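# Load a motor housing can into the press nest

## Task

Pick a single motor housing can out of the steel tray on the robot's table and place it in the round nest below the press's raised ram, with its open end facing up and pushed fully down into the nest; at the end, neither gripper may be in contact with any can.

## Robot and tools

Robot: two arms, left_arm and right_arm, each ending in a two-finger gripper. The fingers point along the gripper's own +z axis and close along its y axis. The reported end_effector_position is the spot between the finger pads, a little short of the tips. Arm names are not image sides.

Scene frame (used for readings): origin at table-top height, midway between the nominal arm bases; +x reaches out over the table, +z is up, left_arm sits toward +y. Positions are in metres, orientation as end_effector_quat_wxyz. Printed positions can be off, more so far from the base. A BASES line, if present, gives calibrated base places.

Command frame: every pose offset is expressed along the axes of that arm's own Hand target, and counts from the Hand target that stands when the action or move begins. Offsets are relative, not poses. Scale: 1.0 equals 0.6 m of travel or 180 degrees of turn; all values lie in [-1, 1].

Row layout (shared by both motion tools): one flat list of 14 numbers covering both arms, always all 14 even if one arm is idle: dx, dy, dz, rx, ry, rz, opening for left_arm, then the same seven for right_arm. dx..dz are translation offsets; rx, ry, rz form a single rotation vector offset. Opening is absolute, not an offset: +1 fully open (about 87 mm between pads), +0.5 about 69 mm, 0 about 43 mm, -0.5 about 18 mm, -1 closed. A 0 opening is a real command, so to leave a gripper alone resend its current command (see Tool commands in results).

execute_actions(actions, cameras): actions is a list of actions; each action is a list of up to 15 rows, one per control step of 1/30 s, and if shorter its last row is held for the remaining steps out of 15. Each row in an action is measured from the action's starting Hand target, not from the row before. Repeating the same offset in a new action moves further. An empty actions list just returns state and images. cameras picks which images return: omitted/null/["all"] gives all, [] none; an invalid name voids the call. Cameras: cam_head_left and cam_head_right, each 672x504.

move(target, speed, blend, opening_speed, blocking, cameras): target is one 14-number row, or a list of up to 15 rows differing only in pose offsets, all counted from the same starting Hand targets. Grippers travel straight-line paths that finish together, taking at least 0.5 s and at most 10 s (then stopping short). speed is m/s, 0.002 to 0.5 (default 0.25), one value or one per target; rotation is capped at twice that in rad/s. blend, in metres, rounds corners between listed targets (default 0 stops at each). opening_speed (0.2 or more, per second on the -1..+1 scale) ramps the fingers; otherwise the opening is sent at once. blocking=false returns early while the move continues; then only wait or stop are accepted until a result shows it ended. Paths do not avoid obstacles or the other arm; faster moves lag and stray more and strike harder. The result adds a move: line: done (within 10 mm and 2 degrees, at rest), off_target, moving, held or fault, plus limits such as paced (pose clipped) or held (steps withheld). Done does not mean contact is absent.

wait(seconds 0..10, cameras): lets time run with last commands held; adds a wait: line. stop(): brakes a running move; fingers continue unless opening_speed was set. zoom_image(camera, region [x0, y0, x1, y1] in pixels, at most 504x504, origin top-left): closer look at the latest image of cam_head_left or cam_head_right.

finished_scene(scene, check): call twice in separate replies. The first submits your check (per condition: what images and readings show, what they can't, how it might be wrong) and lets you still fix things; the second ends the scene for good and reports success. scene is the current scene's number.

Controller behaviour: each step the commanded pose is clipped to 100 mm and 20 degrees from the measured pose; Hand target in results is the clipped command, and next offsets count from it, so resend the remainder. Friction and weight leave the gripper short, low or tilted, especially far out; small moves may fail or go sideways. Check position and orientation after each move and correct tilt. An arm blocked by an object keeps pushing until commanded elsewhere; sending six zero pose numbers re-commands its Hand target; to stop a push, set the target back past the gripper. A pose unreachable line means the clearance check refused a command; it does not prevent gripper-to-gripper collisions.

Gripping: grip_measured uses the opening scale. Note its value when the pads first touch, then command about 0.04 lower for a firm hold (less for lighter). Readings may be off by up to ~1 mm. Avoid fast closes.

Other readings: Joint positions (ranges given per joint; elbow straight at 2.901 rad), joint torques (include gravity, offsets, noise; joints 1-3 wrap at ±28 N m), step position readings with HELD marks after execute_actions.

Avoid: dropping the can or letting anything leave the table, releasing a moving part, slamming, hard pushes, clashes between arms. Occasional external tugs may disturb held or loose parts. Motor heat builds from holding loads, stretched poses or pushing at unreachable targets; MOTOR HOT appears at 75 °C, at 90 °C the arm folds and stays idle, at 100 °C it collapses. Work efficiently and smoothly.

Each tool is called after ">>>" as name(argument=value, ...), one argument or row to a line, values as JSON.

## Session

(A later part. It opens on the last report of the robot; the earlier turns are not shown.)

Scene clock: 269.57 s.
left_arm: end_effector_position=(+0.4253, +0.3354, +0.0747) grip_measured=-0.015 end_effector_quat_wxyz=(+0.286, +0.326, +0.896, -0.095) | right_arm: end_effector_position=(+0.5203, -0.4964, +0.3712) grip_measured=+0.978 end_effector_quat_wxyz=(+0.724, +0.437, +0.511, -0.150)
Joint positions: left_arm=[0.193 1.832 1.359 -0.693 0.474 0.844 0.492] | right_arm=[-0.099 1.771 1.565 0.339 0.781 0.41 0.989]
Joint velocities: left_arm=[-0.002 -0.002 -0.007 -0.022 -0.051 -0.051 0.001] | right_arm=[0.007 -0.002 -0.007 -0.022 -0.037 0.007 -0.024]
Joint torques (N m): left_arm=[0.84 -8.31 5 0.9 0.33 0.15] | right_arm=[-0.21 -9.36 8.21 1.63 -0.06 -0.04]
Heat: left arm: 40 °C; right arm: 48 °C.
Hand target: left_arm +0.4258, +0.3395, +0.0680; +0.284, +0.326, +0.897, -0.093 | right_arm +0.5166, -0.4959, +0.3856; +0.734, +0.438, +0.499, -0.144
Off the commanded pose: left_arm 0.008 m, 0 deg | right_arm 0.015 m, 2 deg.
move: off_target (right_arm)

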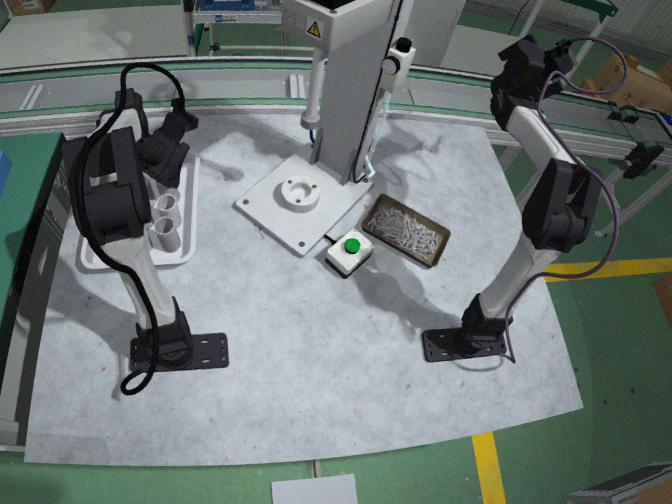

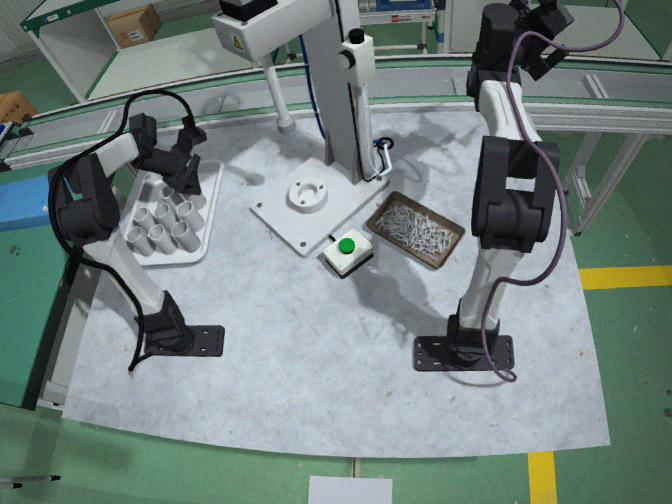

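>>> move(
  target=[-0.0952,0.0025,-0.137,0,0,0,-0.5,0,0,0,0,0,0,1],
  speed=0.1,
)

>>> zoom_image(
  camera="cam_head_left",
  region=[110, 90, 220, 200],
)

>>> zoom_image(
  camera="cam_head_right",
  region=[120, 90, 240, 210],
)

Scene clock: 274.63 s.
left_arm: end_effector_position=(+0.4225, +0.3352, +0.1560) grip_measured=-0.015 end_effector_quat_wxyz=(+0.272, +0.323, +0.901, -0.104) | right_arm: end_effector_position=(+0.5203, -0.4964, +0.3712) grip_measured=+0.978 end_effector_quat_wxyz=(+0.724, +0.437, +0.511, -0.150)
Joint positions: left_arm=[0.193 1.832 1.693 -1.062 0.471 0.844 0.492] | right_arm=[-0.099 1.771 1.565 0.339 0.781 0.41 0.989]
Joint velocities: left_arm=[-0.007 0.007 0.002 -0.007 0.051 0.022 0.001] | right_arm=[-0.007 -0.007 -0.002 0.022 -0.007 0.022 0.008]
Joint torques (N m): left_arm=[0.49 -10.37 8.54 0.63 0.34 0.1] | right_arm=[-0.23 -9.36 8.21 1.63 -0.06 -0.03]
Heat: left arm: 40 °C; right arm: 48 °C.
Hand target: left_arm +0.4271, +0.3384, +0.1682; +0.284, +0.326, +0.897, -0.093 | right_arm +0.5166, -0.4959, +0.3856; +0.734, +0.438, +0.499, -0.144
Off the commanded pose: left_arm 0.013 m, 2 deg | right_arm 0.015 m, 2 deg.
move: off_target (left_arm, right_arm)

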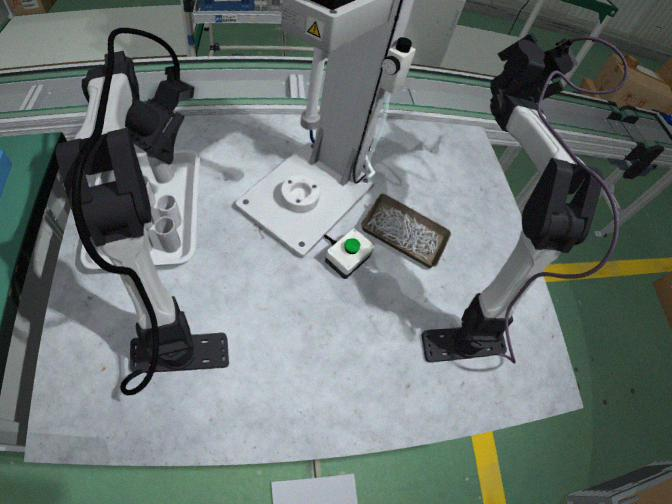

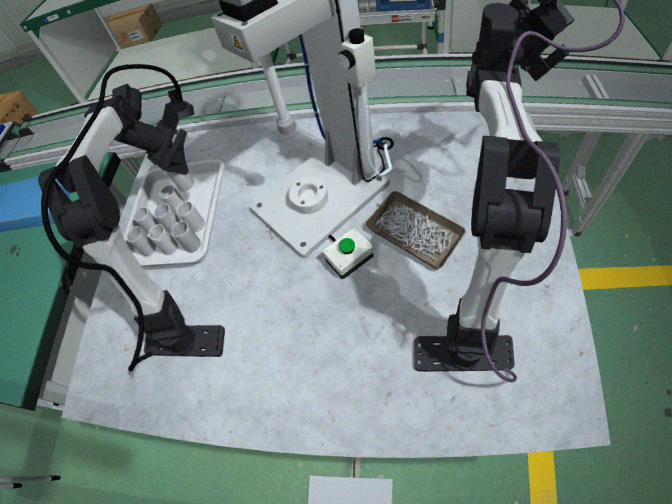

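Scaled by 4.582.

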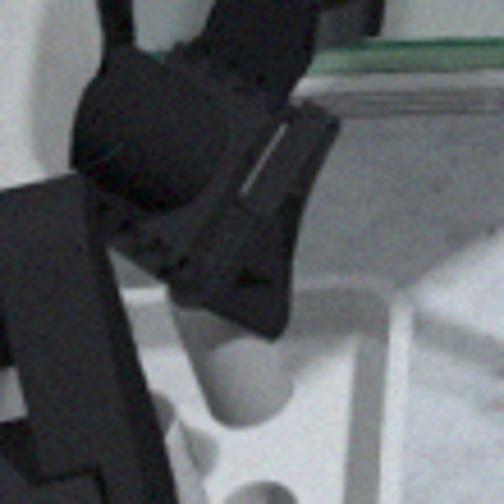

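Scaled by 4.200.

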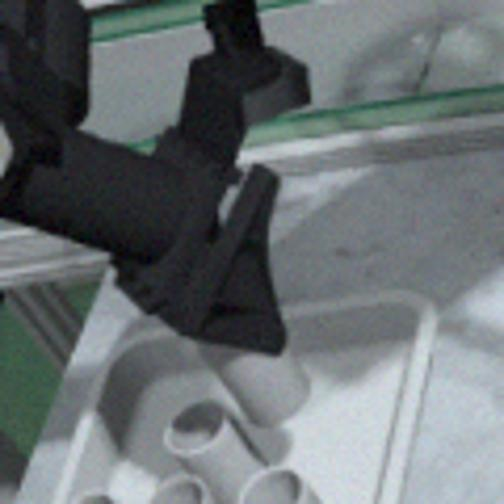

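>>> move(
  target=[-0.1953,-0.3967,0.1385,0,0,0,-0.5,0,0,0,0,0,0,1],
  speed=0.15,
)

>>> zoom_image(
  camera="cam_head_left",
  region=[230, 80, 370, 220],
)

>>> zoom_image(
  camera="cam_head_right",
  region=[220, 80, 360, 220],
)

Scene clock: 290.40 s.
left_arm: end_effector_position=(+0.3809, +0.0895, +0.1542) grip_measured=-0.015 end_effector_quat_wxyz=(+0.264, +0.287, +0.917, -0.084) | right_arm: end_effector_position=(+0.5203, -0.4964, +0.3712) grip_measured=+0.978 end_effector_quat_wxyz=(+0.724, +0.437, +0.511, -0.150)
Joint positions: left_arm=[-0.537 1.733 1.547 -0.826 0.067 0.102 0.492] | right_arm=[-0.099 1.771 1.565 0.339 0.781 0.41 0.989]
Joint velocities: left_arm=[-0.002 -0.007 -0.002 0.022 0.007 -0.037 -0.006] | right_arm=[-0.002 -0.012 -0.007 -0.081 -0.066 -0.022 0.008]
Joint torques (N m): left_arm=[-4.22 -7.87 9.2 1.32 0.52 0.33] | right_arm=[-0.23 -9.36 8.21 1.63 -0.06 -0.04]
Heat: left arm: 43 °C; right arm: 48 °C.
Hand target: left_arm +0.3833, +0.0596, +0.1653; +0.284, +0.322, +0.896, -0.110 | right_arm +0.5166, -0.4959, +0.3856; +0.734, +0.438, +0.499, -0.144
Off the commanded pose: left_arm 0.028 m, 6 deg | right_arm 0.015 m, 2 deg.
move: off_target (left_arm, right_arm)

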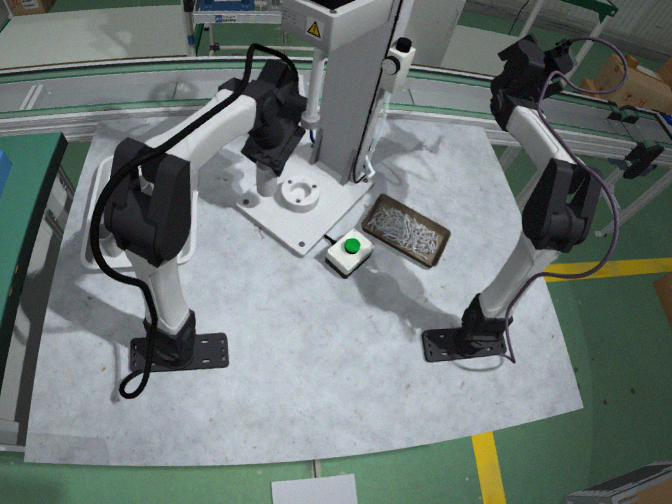

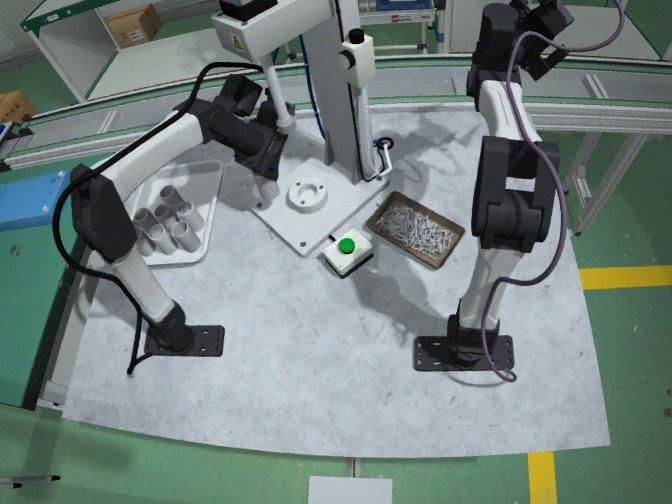

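Scaled by 3.600.

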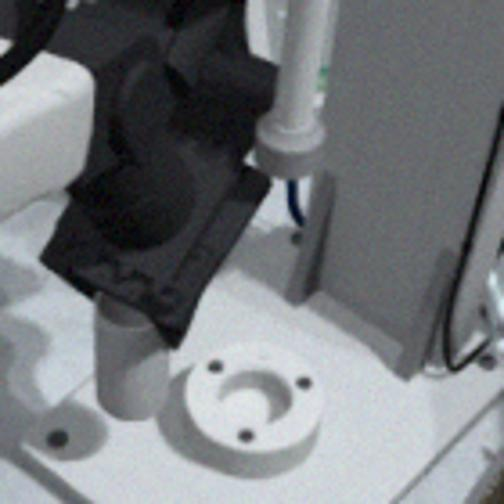

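Scaled by 3.600.

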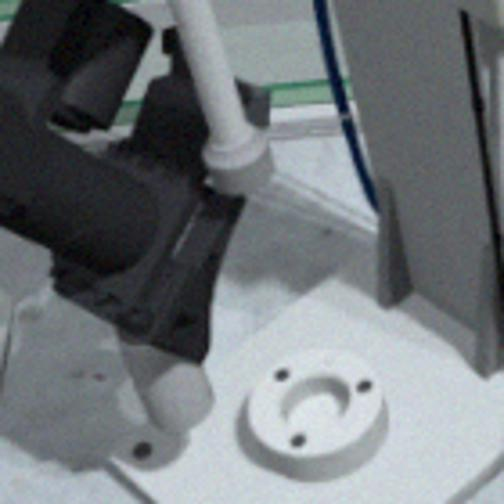

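>>> move(
  target=[0.046,0.047,-0.034,0,0,0,-0.5,0,0,0,0,0,0,1],
  speed=0.1,
)

>>> zoom_image(
  camera="cam_head_left",
  region=[200, 30, 360, 190],
)

>>> zoom_image(
  camera="cam_head_right",
  region=[180, 50, 340, 210],
)

Scene clock: 295.87 s.
left_arm: end_effector_position=(+0.3757, +0.1034, +0.1528) grip_measured=-0.015 end_effector_quat_wxyz=(+0.264, +0.319, +0.904, -0.102) | right_arm: end_effector_position=(+0.5203, -0.4964, +0.3712) grip_measured=+0.978 end_effector_quat_wxyz=(+0.724, +0.437, +0.511, -0.150)
Joint positions: left_arm=[-0.488 1.688 1.488 -0.812 0.146 0.201 0.492] | right_arm=[-0.099 1.771 1.565 0.339 0.781 0.41 0.989]
Joint velocities: left_arm=[0.002 -0.002 -0.017 -0.022 0.007 0.022 -0.006] | right_arm=[-0.002 -0.002 0.012 0.051 -0.051 -0.022 0.003]
Joint torques (N m): left_arm=[0.55 -12.59 5.72 1.1 0.25 0.13] | right_arm=[-0.23 -9.36 8.21 1.63 -0.06 -0.04]
Heat: left arm: 43 °C; right arm: 48 °C.
Hand target: left_arm +0.3754, +0.1037, +0.1667; +0.285, +0.323, +0.896, -0.108 | right_arm +0.5166, -0.4959, +0.3856; +0.734, +0.438, +0.499, -0.144
Off the commanded pose: left_arm 0.013 m, 3 deg | right_arm 0.015 m, 2 deg.
move: off_target (left_arm, right_arm)

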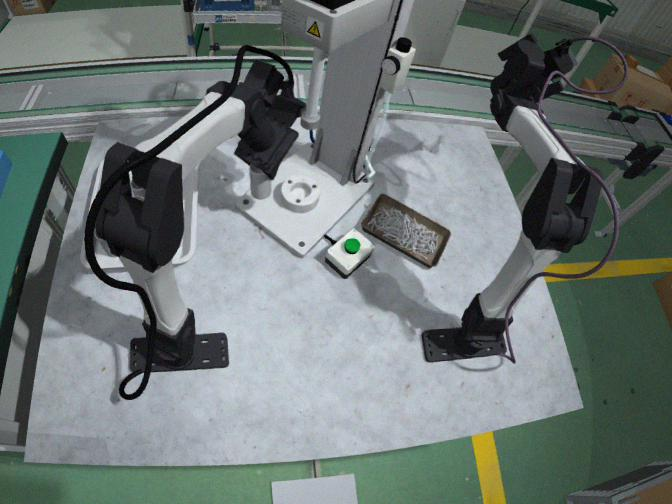

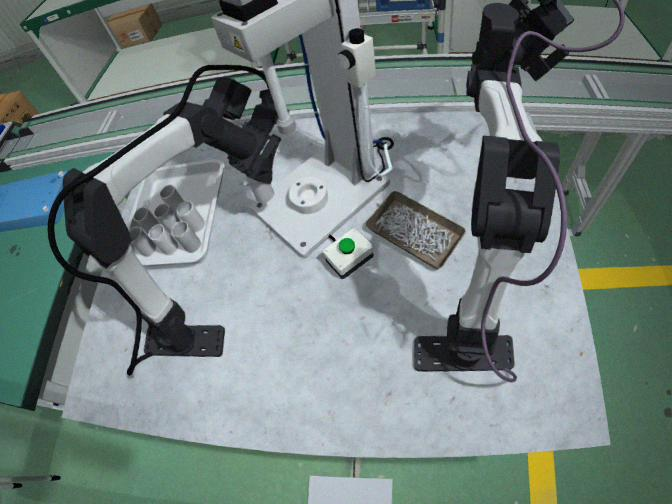

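Scaled by 3.150.

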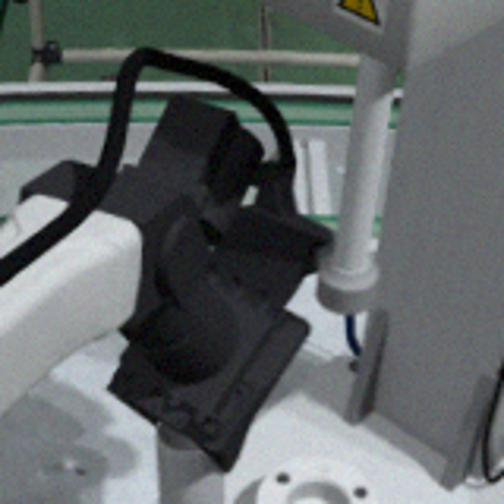

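Scaled by 3.150.

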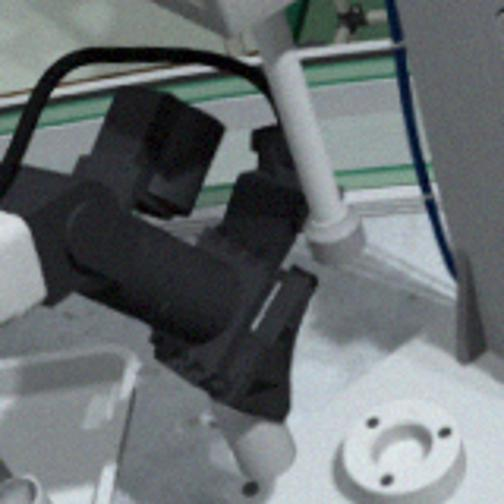

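>>> move(
  target=[-0.0264,0.1775,0.0169,0,0,0,-0.5,0,0,0,0,0,0,1],
  speed=0.15,
)

>>> zoom_image(
  camera="cam_head_left",
  region=[180, 80, 320, 220],
)

>>> zoom_image(
  camera="cam_head_right",
  region=[180, 80, 320, 220],
)

Scene clock: 314.67 s.
left_arm: end_effector_position=(+0.4517, +0.1775, +0.1581) grip_measured=-0.015 end_effector_quat_wxyz=(+0.274, +0.318, +0.902, -0.099) | right_arm: end_effector_position=(+0.5203, -0.4964, +0.3712) grip_measured=+0.978 end_effector_quat_wxyz=(+0.724, +0.437, +0.511, -0.150)
Joint positions: left_arm=[-0.234 1.881 1.743 -0.902 0.273 0.422 0.492] | right_arm=[-0.099 1.771 1.565 0.339 0.781 0.41 0.989]
Joint velocities: left_arm=[-0.017 -0.002 0.002 0.022 -0.037 -0.022 -0.004] | right_arm=[-0.007 -0.002 0.002 0.022 0.007 -0.022 -0.003]
Joint torques (N m): left_arm=[0.08 -9.43 9.16 0.95 0.34 0.17] | right_arm=[-0.21 -9.35 8.21 1.63 -0.06 -0.04]
Heat: left arm: 43 °C; right arm: 49 °C.
Hand target: left_arm +0.4587, +0.1747, +0.1665; +0.286, +0.324, +0.896, -0.102 | right_arm +0.5166, -0.4959, +0.3856; +0.734, +0.438, +0.499, -0.144
Off the commanded pose: left_arm 0.011 m, 2 deg | right_arm 0.015 m, 2 deg.
move: off_target (left_arm, right_arm)

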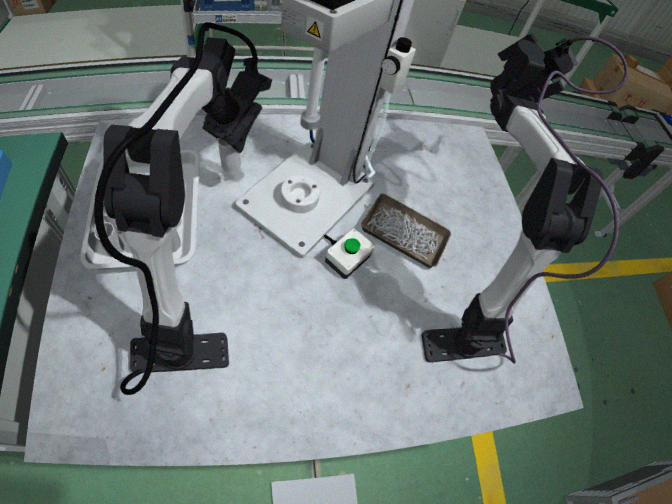

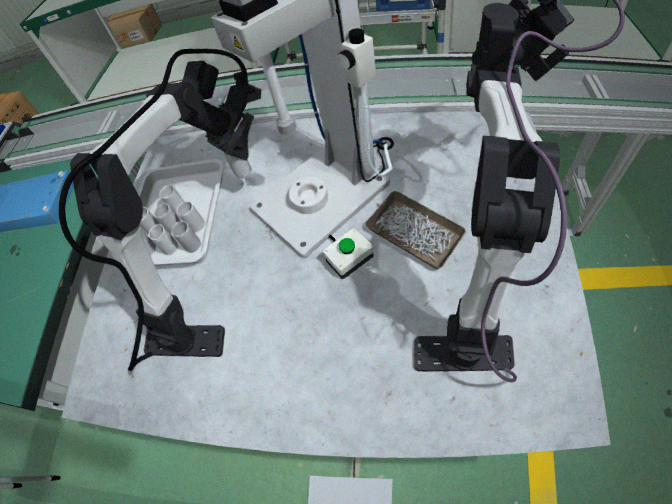

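Scaled by 3.600.

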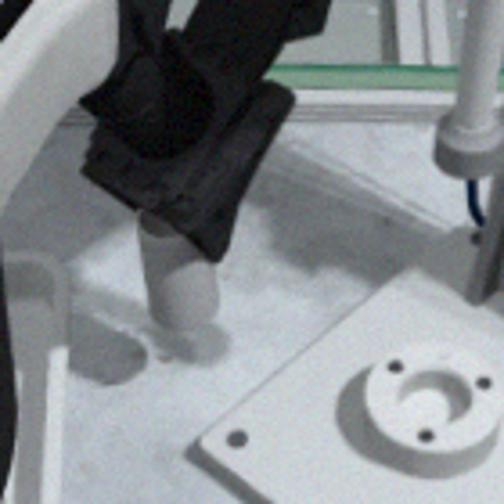

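Scaled by 3.600.

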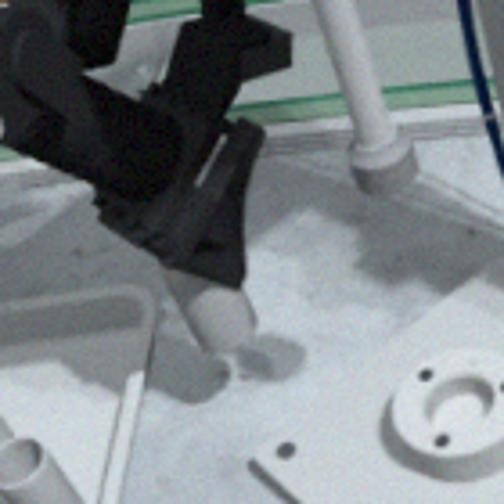

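>>> move(
  target=[0.0905,-0.0025,0.130,0,0,0,-0.5,0,0,0,0,0,0,1],
  speed=0.06,
)

>>> zoom_image(
  camera="cam_head_left",
  region=[180, 80, 320, 220],
)

>>> zoom_image(
  camera="cam_head_right",
  region=[180, 80, 320, 220],
)

Scene clock: 321.57 s.
left_arm: end_effector_position=(+0.4545, +0.1763, +0.0759) grip_measured=-0.016 end_effector_quat_wxyz=(+0.282, +0.319, +0.899, -0.100) | right_arm: end_effector_position=(+0.5203, -0.4964, +0.3712) grip_measured=+0.978 end_effector_quat_wxyz=(+0.724, +0.437, +0.511, -0.150)
Joint positions: left_arm=[-0.234 1.898 1.432 -0.557 0.277 0.422 0.492] | right_arm=[-0.099 1.771 1.565 0.339 0.781 0.41 0.989]
Joint velocities: left_arm=[-0.027 0.002 0.007 -0.022 -0.007 -0.051 0.011] | right_arm=[-0.007 0.007 -0.002 0.022 -0.007 -0.022 -0.003]
Joint torques (N m): left_arm=[-0.01 -9.29 5.45 1.23 0.32 0.15] | right_arm=[-0.23 -9.36 8.21 1.63 -0.06 -0.04]
Heat: left arm: 43 °C; right arm: 49 °C.
Hand target: left_arm +0.4574, +0.1744, +0.0714; +0.286, +0.324, +0.896, -0.102 | right_arm +0.5166, -0.4959, +0.3856; +0.734, +0.438, +0.499, -0.144
Off the commanded pose: left_arm 0.007 m, 1 deg | right_arm 0.015 m, 2 deg.
move: off_target (right_arm)

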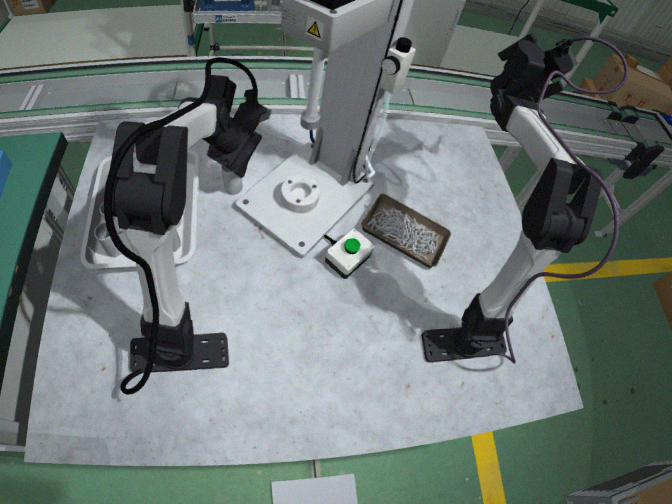

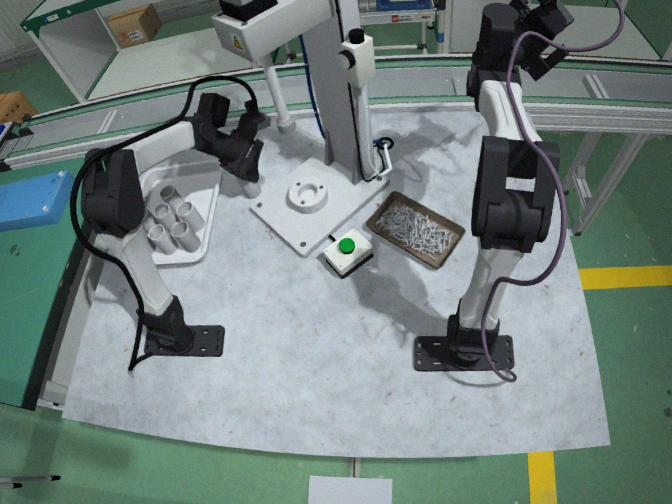

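Scaled by 3.600.

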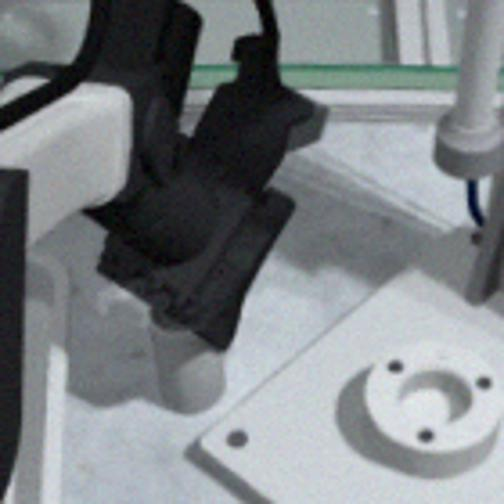

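Scaled by 3.600.

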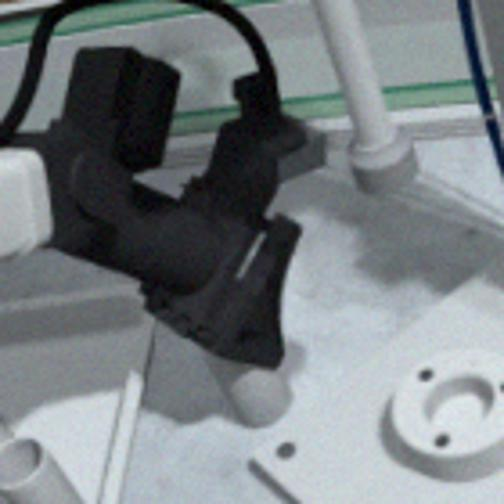

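>>> move(
  target=[0.0057,0,0.0082,0,0,0,-0.5,0,0,0,0,0,0,1],
  speed=0.03,
  cameras=[],
)

>>> move(
  target=[0.0057,0,0.0082,0,0,0,-0.5,0,0,0,0,0,0,1],
  speed=0.03,
)

>>> zoom_image(
  camera="cam_head_left",
  region=[180, 110, 280, 210],
)

>>> zoom_image(
  camera="cam_head_right",
  region=[200, 110, 300, 210],
)

Scene clock: 325.83 s.
left_arm: end_effector_position=(+0.4558, +0.1758, +0.0739) grip_measured=-0.016 end_effector_quat_wxyz=(+0.286, +0.319, +0.898, -0.100) | right_arm: end_effector_position=(+0.5203, -0.4964, +0.3712) grip_measured=+0.978 end_effector_quat_wxyz=(+0.724, +0.437, +0.511, -0.150)
Joint positions: left_arm=[-0.234 1.898 1.42 -0.536 0.279 0.423 0.492] | right_arm=[-0.099 1.771 1.565 0.339 0.781 0.41 0.989]
Joint velocities: left_arm=[-0.012 0.007 -0.007 -0.007 -0.007 -0.037 -0.009] | right_arm=[-0.007 0.012 -0.007 -0.037 0.007 0.007 0.003]
Joint torques (N m): left_arm=[0.1 -8.98 4.9 1.25 0.3 0.11] | right_arm=[-0.23 -9.36 8.21 1.63 -0.06 -0.04]
Heat: left arm: 43 °C; right arm: 49 °C.
Hand target: left_arm +0.4572, +0.1745, +0.0653; +0.285, +0.324, +0.896, -0.102 | right_arm +0.5166, -0.4959, +0.3856; +0.734, +0.438, +0.499, -0.144
Off the commanded pose: left_arm 0.009 m, 1 deg | right_arm 0.015 m, 2 deg.
move: off_target (right_arm)
No camera images: "cameras" was empty.

Scene clock: 326.57 s.
left_arm: end_effector_position=(+0.4576, +0.1737, +0.0734) grip_measured=-0.019 end_effector_quat_wxyz=(+0.292, +0.321, +0.895, -0.104) | right_arm: end_effector_position=(+0.5203, -0.4964, +0.3712) grip_measured=+0.978 end_effector_quat_wxyz=(+0.724, +0.437, +0.511, -0.150)
Joint positions: left_arm=[-0.234 1.898 1.412 -0.515 0.289 0.423 0.491] | right_arm=[-0.099 1.771 1.565 0.339 0.781 0.41 0.989]
Joint velocities: left_arm=[-0.007 0.007 0.002 -0.051 0.007 -0.037 -0.009] | right_arm=[-0.012 0.002 0.012 -0.037 0.022 0.022 -0.003]
Joint torques (N m): left_arm=[0.05 -8.35 4.16 1.27 0.23 0.17] | right_arm=[-0.21 -9.36 8.21 1.63 -0.06 -0.04]
Heat: left arm: 43 °C; right arm: 49 °C.
Hand target: left_arm +0.4572, +0.1746, +0.0593; +0.286, +0.324, +0.896, -0.102 | right_arm +0.5166, -0.4959, +0.3856; +0.734, +0.438, +0.499, -0.144
Off the commanded pose: left_arm 0.014 m, 1 deg | right_arm 0.015 m, 2 deg.
move: off_target (left_arm, right_arm)

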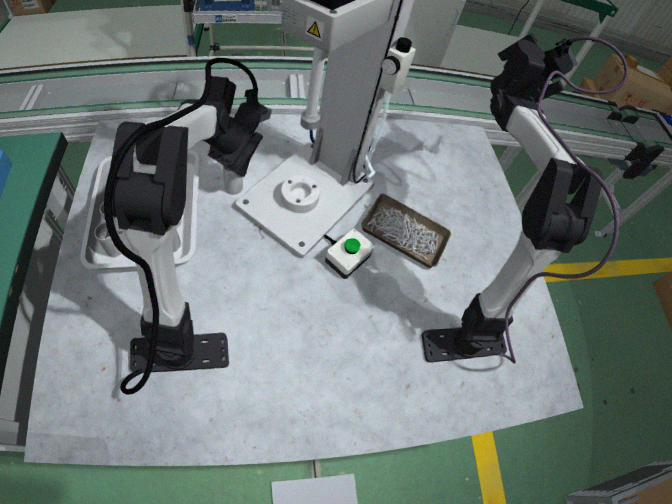

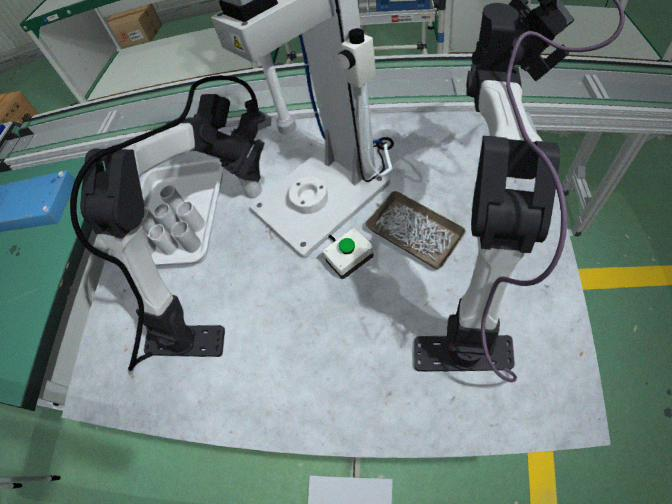

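Scaled by 5.040.

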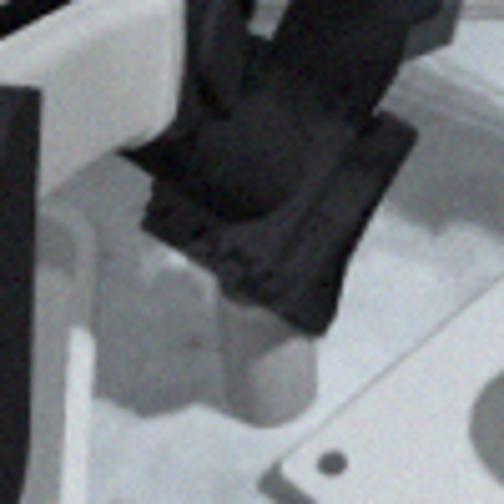

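Scaled by 5.040.

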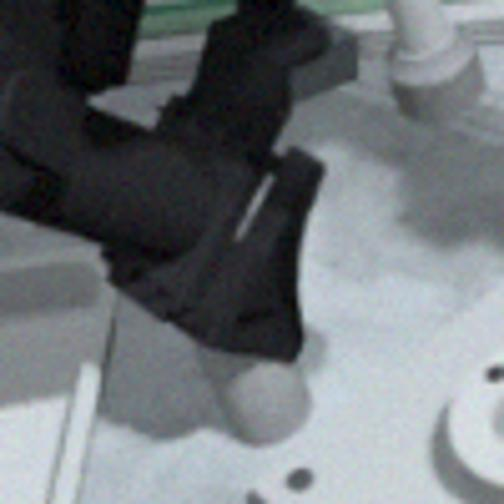

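>>> move(
  target=[-0.0086,0.0002,-0.0123,0,0,0,-0.5,0,0,0,0,0,0,1],
  speed=0.03,
)

>>> zoom_image(
  camera="cam_head_left",
  region=[150, 110, 350, 260],
)

>>> zoom_image(
  camera="cam_head_right",
  region=[150, 110, 350, 260],
)

Scene clock: 346.33 s.
left_arm: end_effector_position=(+0.4575, +0.1736, +0.0734) grip_measured=-0.019 end_effector_quat_wxyz=(+0.292, +0.321, +0.895, -0.104) | right_arm: end_effector_position=(+0.5203, -0.4964, +0.3712) grip_measured=+0.978 end_effector_quat_wxyz=(+0.724, +0.437, +0.511, -0.150)
Joint positions: left_arm=[-0.234 1.898 1.412 -0.515 0.29 0.423 0.491] | right_arm=[-0.099 1.771 1.565 0.339 0.781 0.41 0.989]
Joint velocities: left_arm=[0.007 -0.017 -0.012 -0.051 -0.037 -0.022 -0.009] | right_arm=[0.007 0.012 0.002 0.051 -0.022 -0.11 0.013]
Joint torques (N m): left_arm=[-0.16 -9.13 6.3 1 0.23 0.15] | right_arm=[-0.23 -9.35 8.21 1.63 -0.06 -0.04]
Heat: left arm: 42 °C; right arm: 49 °C.
Hand target: left_arm +0.4574, +0.1745, +0.0684; +0.286, +0.324, +0.896, -0.102 | right_arm +0.5166, -0.4959, +0.3856; +0.734, +0.438, +0.499, -0.144
Off the commanded pose: left_arm 0.005 m, 1 deg | right_arm 0.015 m, 2 deg.
move: off_target (right_arm)

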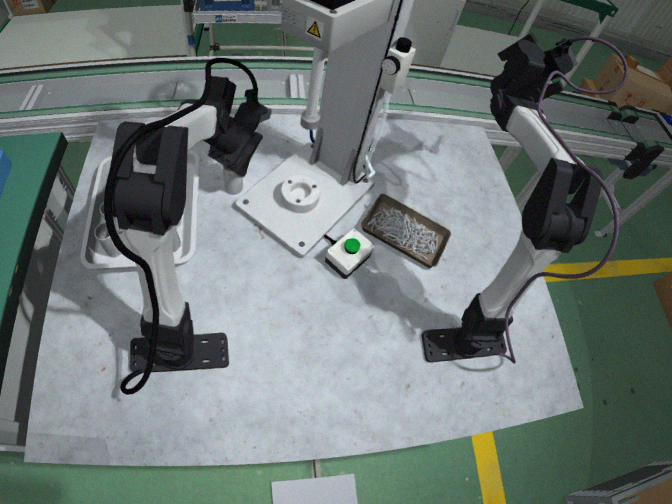

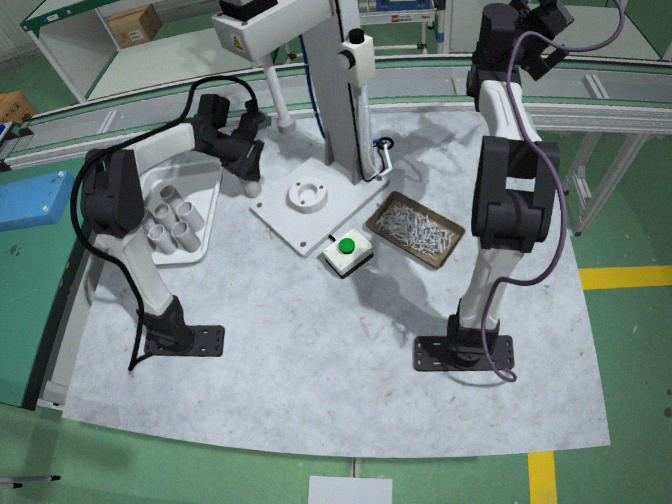

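Scaled by 2.520.

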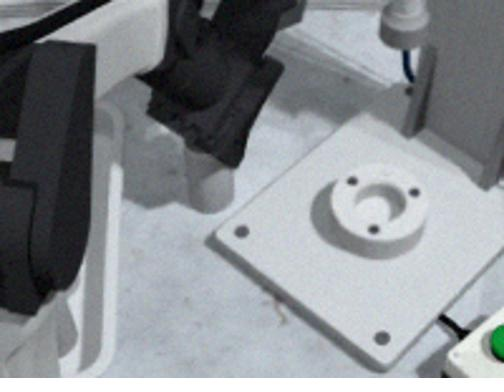

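Scaled by 2.520.

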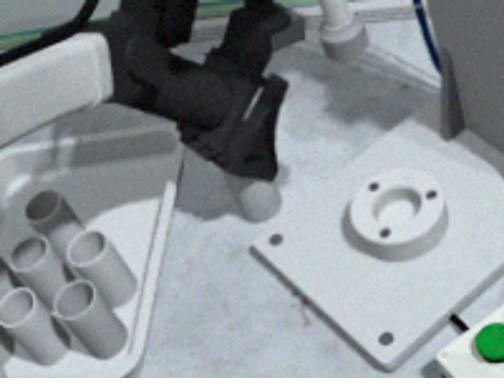

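>>> move(
  target=[0,0,0,0,0,0,0.5,0,0,0,0,0,0,1],
  speed=0.03,
  opening_speed=0.4,
)

>>> zoom_image(
  camera="cam_head_right",
  region=[200, 130, 300, 230],
)

>>> zoom_image(
  camera="cam_head_left",
  region=[190, 120, 290, 220],
)

Scene clock: 352.70 s.
left_arm: end_effector_position=(+0.4570, +0.1735, +0.0728) grip_measured=+0.500 end_effector_quat_wxyz=(+0.291, +0.321, +0.895, -0.105) | right_arm: end_effector_position=(+0.5203, -0.4964, +0.3712) grip_measured=+0.978 end_effector_quat_wxyz=(+0.724, +0.437, +0.511, -0.150)
Joint positions: left_arm=[-0.234 1.899 1.412 -0.517 0.291 0.423 0.75] | right_arm=[-0.099 1.771 1.565 0.339 0.781 0.41 0.989]
Joint velocities: left_arm=[-0.007 0.027 -0.002 -0.037 -0.007 -0.007 0.001] | right_arm=[-0.002 -0.002 0.002 -0.007 -0.007 -0.066 -0.003]
Joint torques (N m): left_arm=[-0.01 -9.13 6.35 0.96 0.21 0.14] | right_arm=[-0.23 -9.35 8.21 1.63 -0.06 -0.04]
Heat: left arm: 42 °C; right arm: 49 °C.
Hand target: left_arm +0.4574, +0.1745, +0.0684; +0.286, +0.324, +0.896, -0.102 | right_arm +0.5166, -0.4959, +0.3856; +0.734, +0.438, +0.499, -0.144
Off the commanded pose: left_arm 0.004 m, 1 deg | right_arm 0.015 m, 2 deg.
move: off_target (right_arm)

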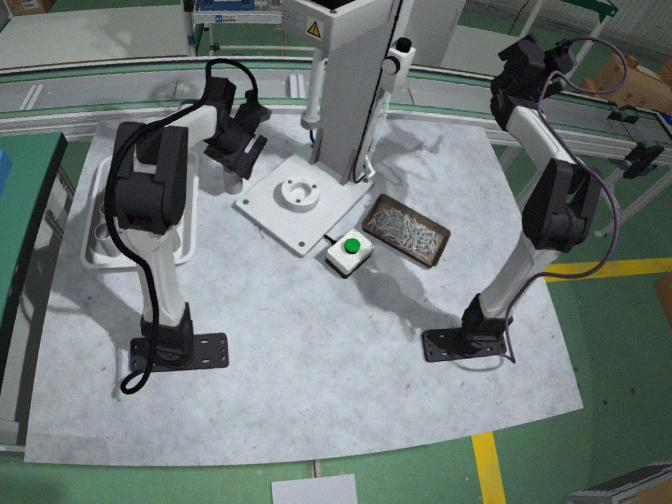

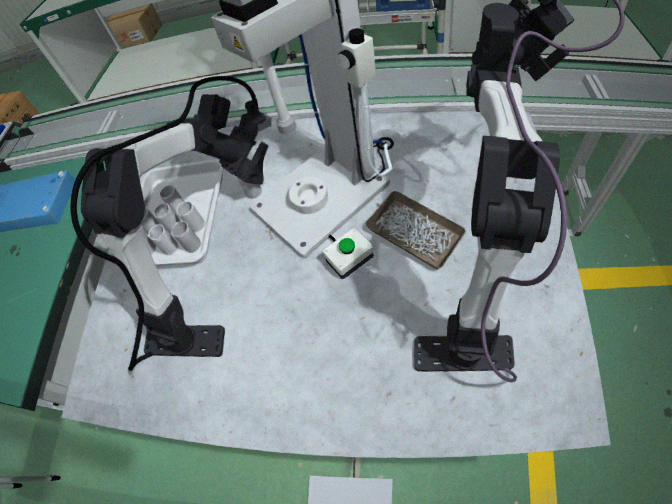

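Scaled by 5.040.

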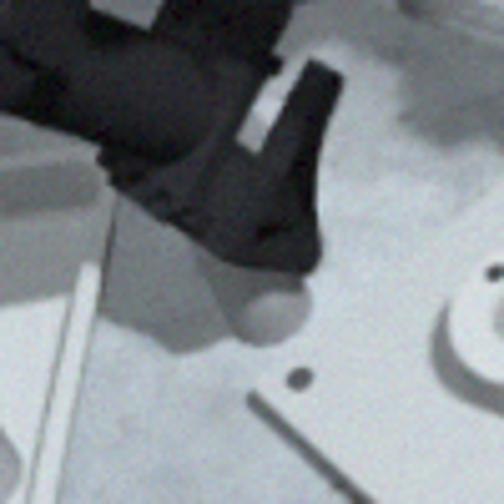

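Scaled by 5.040.

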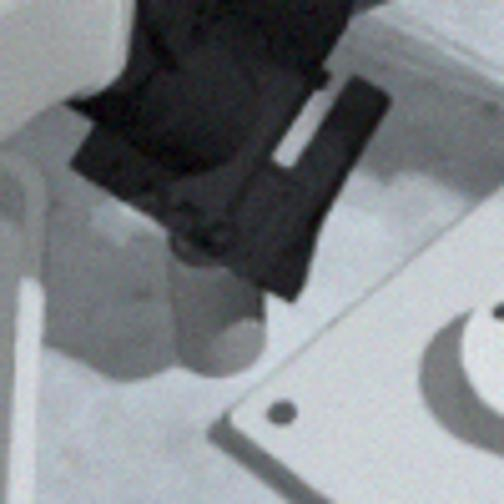

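>>> move(
  target=[0,0,-0.233,0,0,0,0.7,0,0,0,0,0,0,1],
  speed=0.1,
  opening_speed=1,
)

>>> zoom_image(
  camera="cam_head_right",
  region=[200, 130, 300, 230],
)

>>> zoom_image(
  camera="cam_head_left",
  region=[190, 120, 290, 220],
)

Scene clock: 363.80 s.
left_arm: end_effector_position=(+0.3951, +0.2245, +0.1665) grip_measured=+0.700 end_effector_quat_wxyz=(+0.265, +0.320, +0.904, -0.103) | right_arm: end_effector_position=(+0.5203, -0.4964, +0.3712) grip_measured=+0.978 end_effector_quat_wxyz=(+0.724, +0.437, +0.511, -0.150)
Joint positions: left_arm=[-0.122 1.667 1.529 -0.953 0.331 0.529 0.85] | right_arm=[-0.099 1.771 1.565 0.339 0.781 0.41 0.989]
Joint velocities: left_arm=[-0.012 -0.002 0.012 -0.007 0.037 -0.007 -0.005] | right_arm=[0.002 -0.002 0.002 0.007 -0.051 0.007 -0.008]
Joint torques (N m): left_arm=[0.44 -10.95 8.28 0.79 0.38 0.17] | right_arm=[-0.23 -9.35 8.21 1.63 -0.06 -0.03]
Heat: left arm: 42 °C; right arm: 49 °C.
Hand target: left_arm +0.3969, +0.2251, +0.1846; +0.285, +0.325, +0.896, -0.100 | right_arm +0.5166, -0.4959, +0.3856; +0.734, +0.438, +0.499, -0.144
Off the commanded pose: left_arm 0.016 m, 3 deg | right_arm 0.015 m, 2 deg.
move: off_target (left_arm, right_arm)

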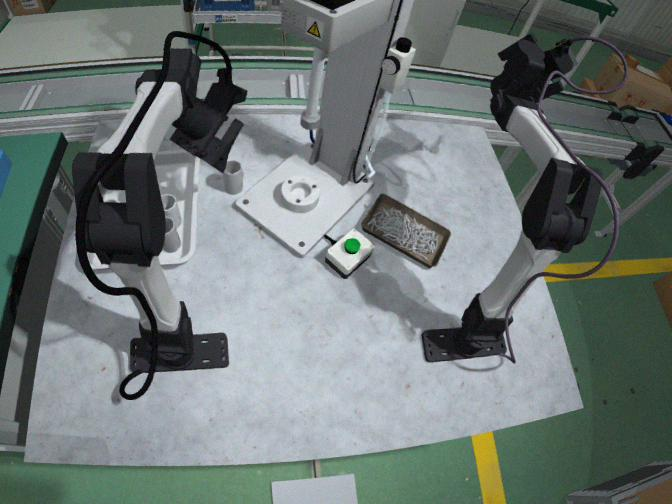

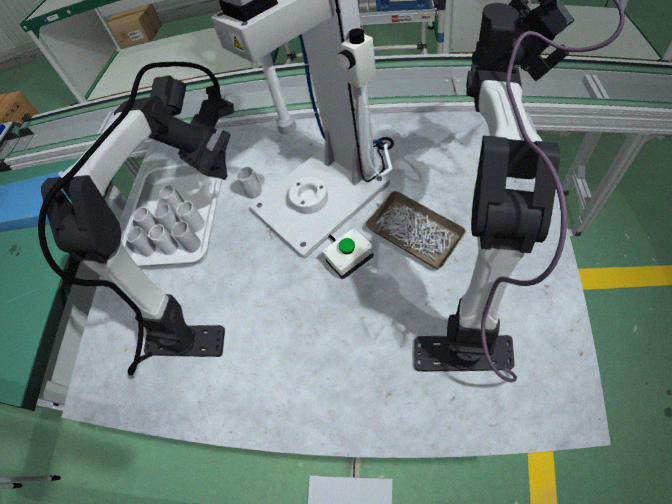

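Scaled by 5.040.

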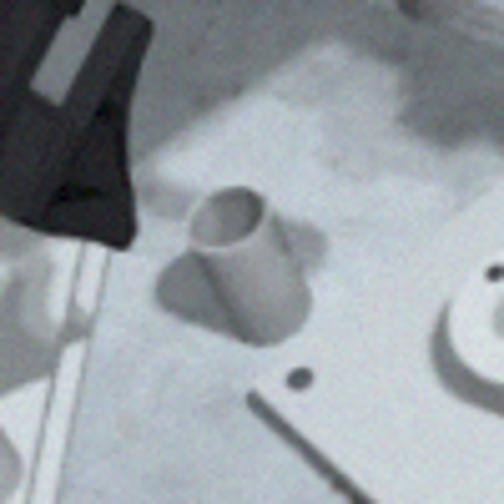

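Scaled by 5.040.

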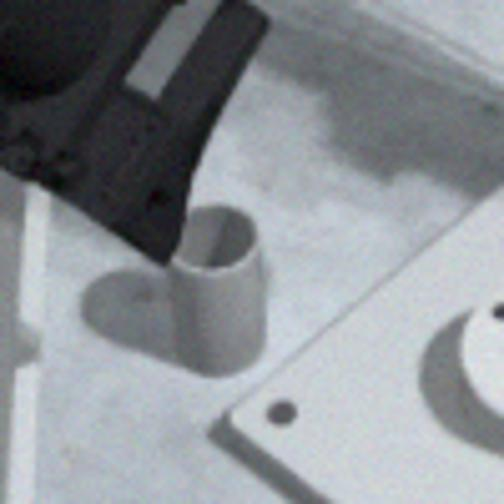

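>>> move(
  target=[0.0625,-0.101,0.0117,-0.142,-0.243,-0.0925,0.7,0,0,0,0,0,0,1],
  speed=0.2,
)

Scene clock: 374.67 s.
left_arm: end_effector_position=(+0.3346, +0.1960, +0.1617) grip_measured=+0.700 end_effector_quat_wxyz=(+0.636, +0.072, +0.766, -0.061) | right_arm: end_effector_position=(+0.5203, -0.4964, +0.3712) grip_measured=+0.978 end_effector_quat_wxyz=(+0.724, +0.437, +0.511, -0.150)
Joint positions: left_arm=[-0.431 0.859 0.358 0.314 -0.186 -0.038 0.85] | right_arm=[-0.099 1.771 1.565 0.339 0.781 0.41 0.989]
Joint velocities: left_arm=[-0.007 0.002 -0.022 -0.022 -0.081 0.007 0.012] | right_arm=[-0.012 0.012 -0.002 0.022 -0.037 -0.051 -0.008]
Joint torques (N m): left_arm=[-0.49 -2.03 5.78 1.82 -0.06 -0.07] | right_arm=[-0.23 -9.36 8.21 1.63 -0.06 -0.04]
Heat: left arm: 42 °C; right arm: 49 °C.
Hand target: left_arm +0.3342, +0.1953, +0.1618; +0.640, +0.066, +0.763, -0.064 | right_arm +0.5166, -0.4959, +0.3856; +0.734, +0.438, +0.499, -0.144
Off the commanded pose: left_arm 0.006 m, 1 deg | right_arm 0.015 m, 2 deg.
move: off_target (right_arm)

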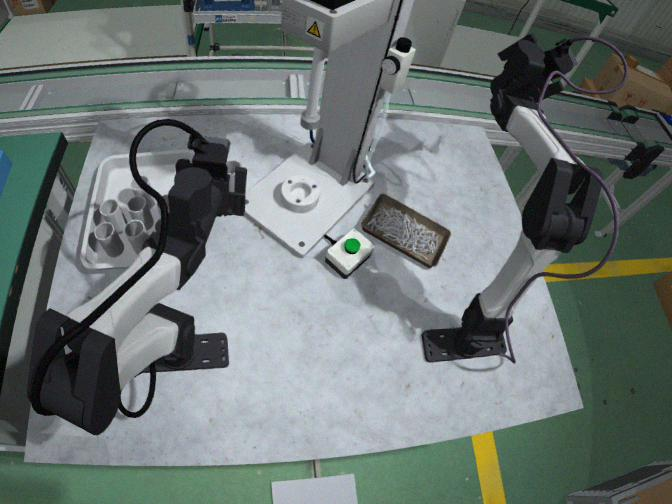

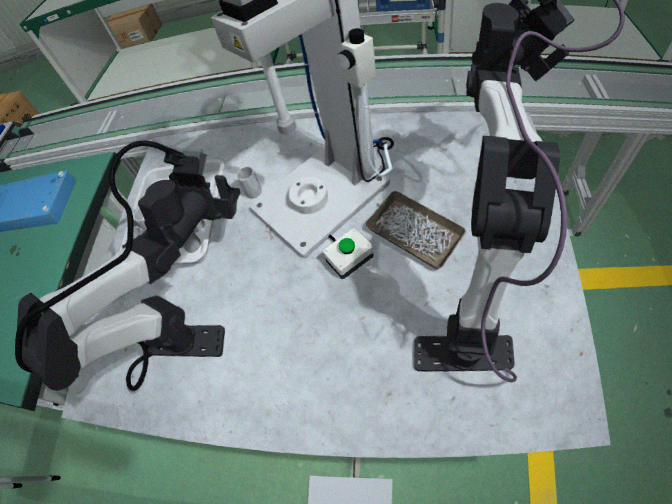

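>>> move(
  target=[
    [-0.002,-0.0352,0.0111,-0.0547,0,-0.0097,0.7,0,0,0,0,0,0,1],
    [0.1687,-0.0352,0.0413,-0.0547,0,-0.0097,0.7,0,0,0,0,0,0,1],
  ],
  speed=0.12,
  blend=0.01,
)

>>> zoom_image(
  camera="cam_head_right",
  region=[150, 130, 300, 280],
)

>>> zoom_image(
  camera="cam_head_left",
  region=[150, 130, 300, 280],
)

Scene clock: 383.27 s.
left_arm: end_effector_position=(+0.3387, +0.1705, +0.0570) grip_measured=+0.700 end_effector_quat_wxyz=(+0.641, -0.006, +0.768, -0.016) | right_arm: end_effector_position=(+0.5203, -0.4964, +0.3712) grip_measured=+0.978 end_effector_quat_wxyz=(+0.724, +0.437, +0.511, -0.150)
Joint positions: left_arm=[-0.689 1.568 0.16 1.189 -0.607 -0.16 0.85] | right_arm=[-0.099 1.771 1.565 0.339 0.781 0.41 0.989]
Joint velocities: left_arm=[-0.007 -0.017 -0.007 -0.051 0.007 -0.022 -0.005] | right_arm=[-0.002 -0.007 0.012 -0.037 0.007 -0.095 0.008]
Joint torques (N m): left_arm=[-0.55 -3.4 2.48 1.72 -0.1 0.12] | right_arm=[-0.23 -9.36 8.23 1.63 -0.06 -0.04]
Heat: left arm: 42 °C; right arm: 49 °C.
Hand target: left_arm +0.3360, +0.1717, +0.0546; +0.641, -0.004, +0.768, -0.012 | right_arm +0.5166, -0.4959, +0.3856; +0.734, +0.438, +0.499, -0.144
Off the commanded pose: left_arm 0.002 m, 1 deg | right_arm 0.015 m, 2 deg.
move: off_target (right_arm)

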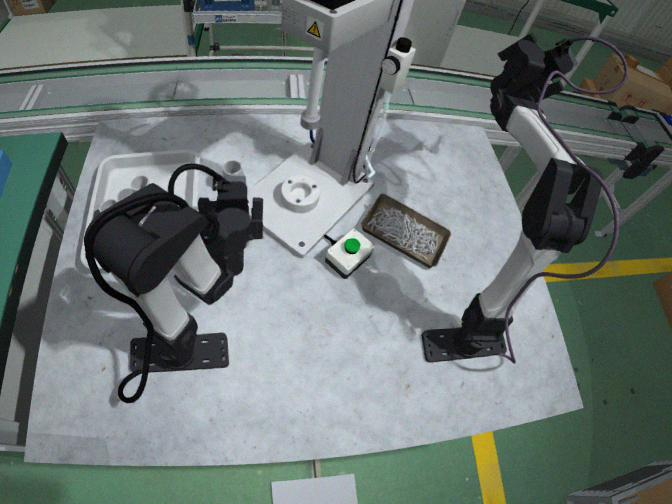

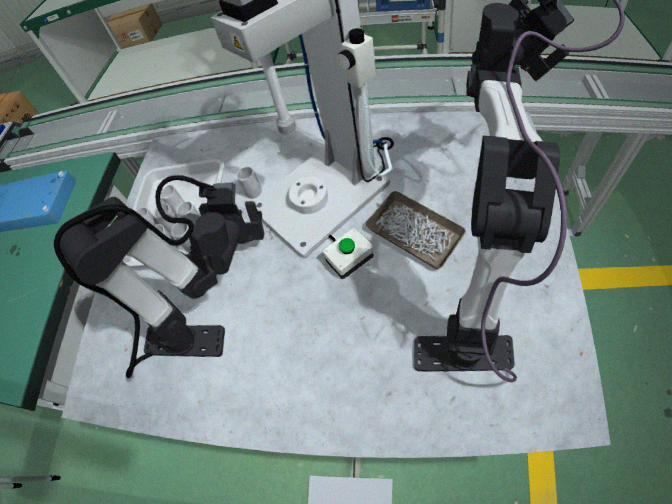

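Scaled by 3.360.

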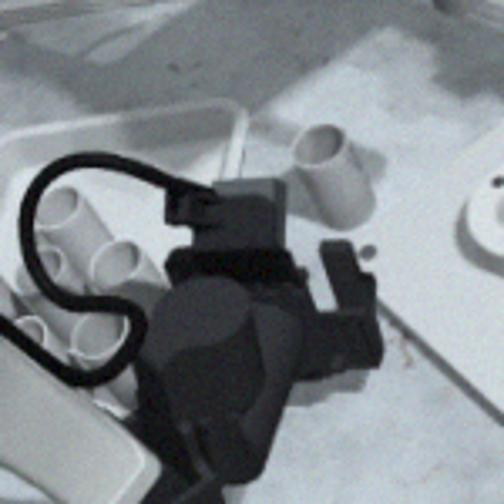

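Scaled by 3.360.

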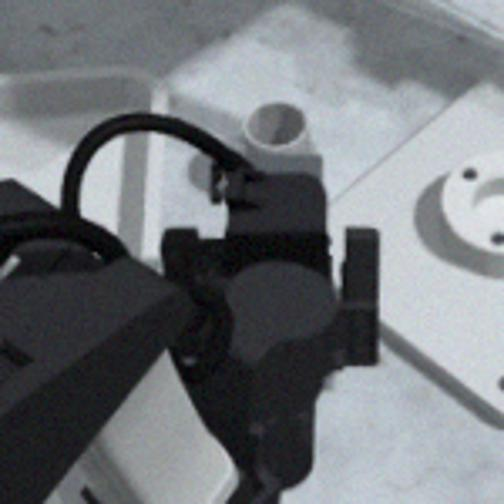

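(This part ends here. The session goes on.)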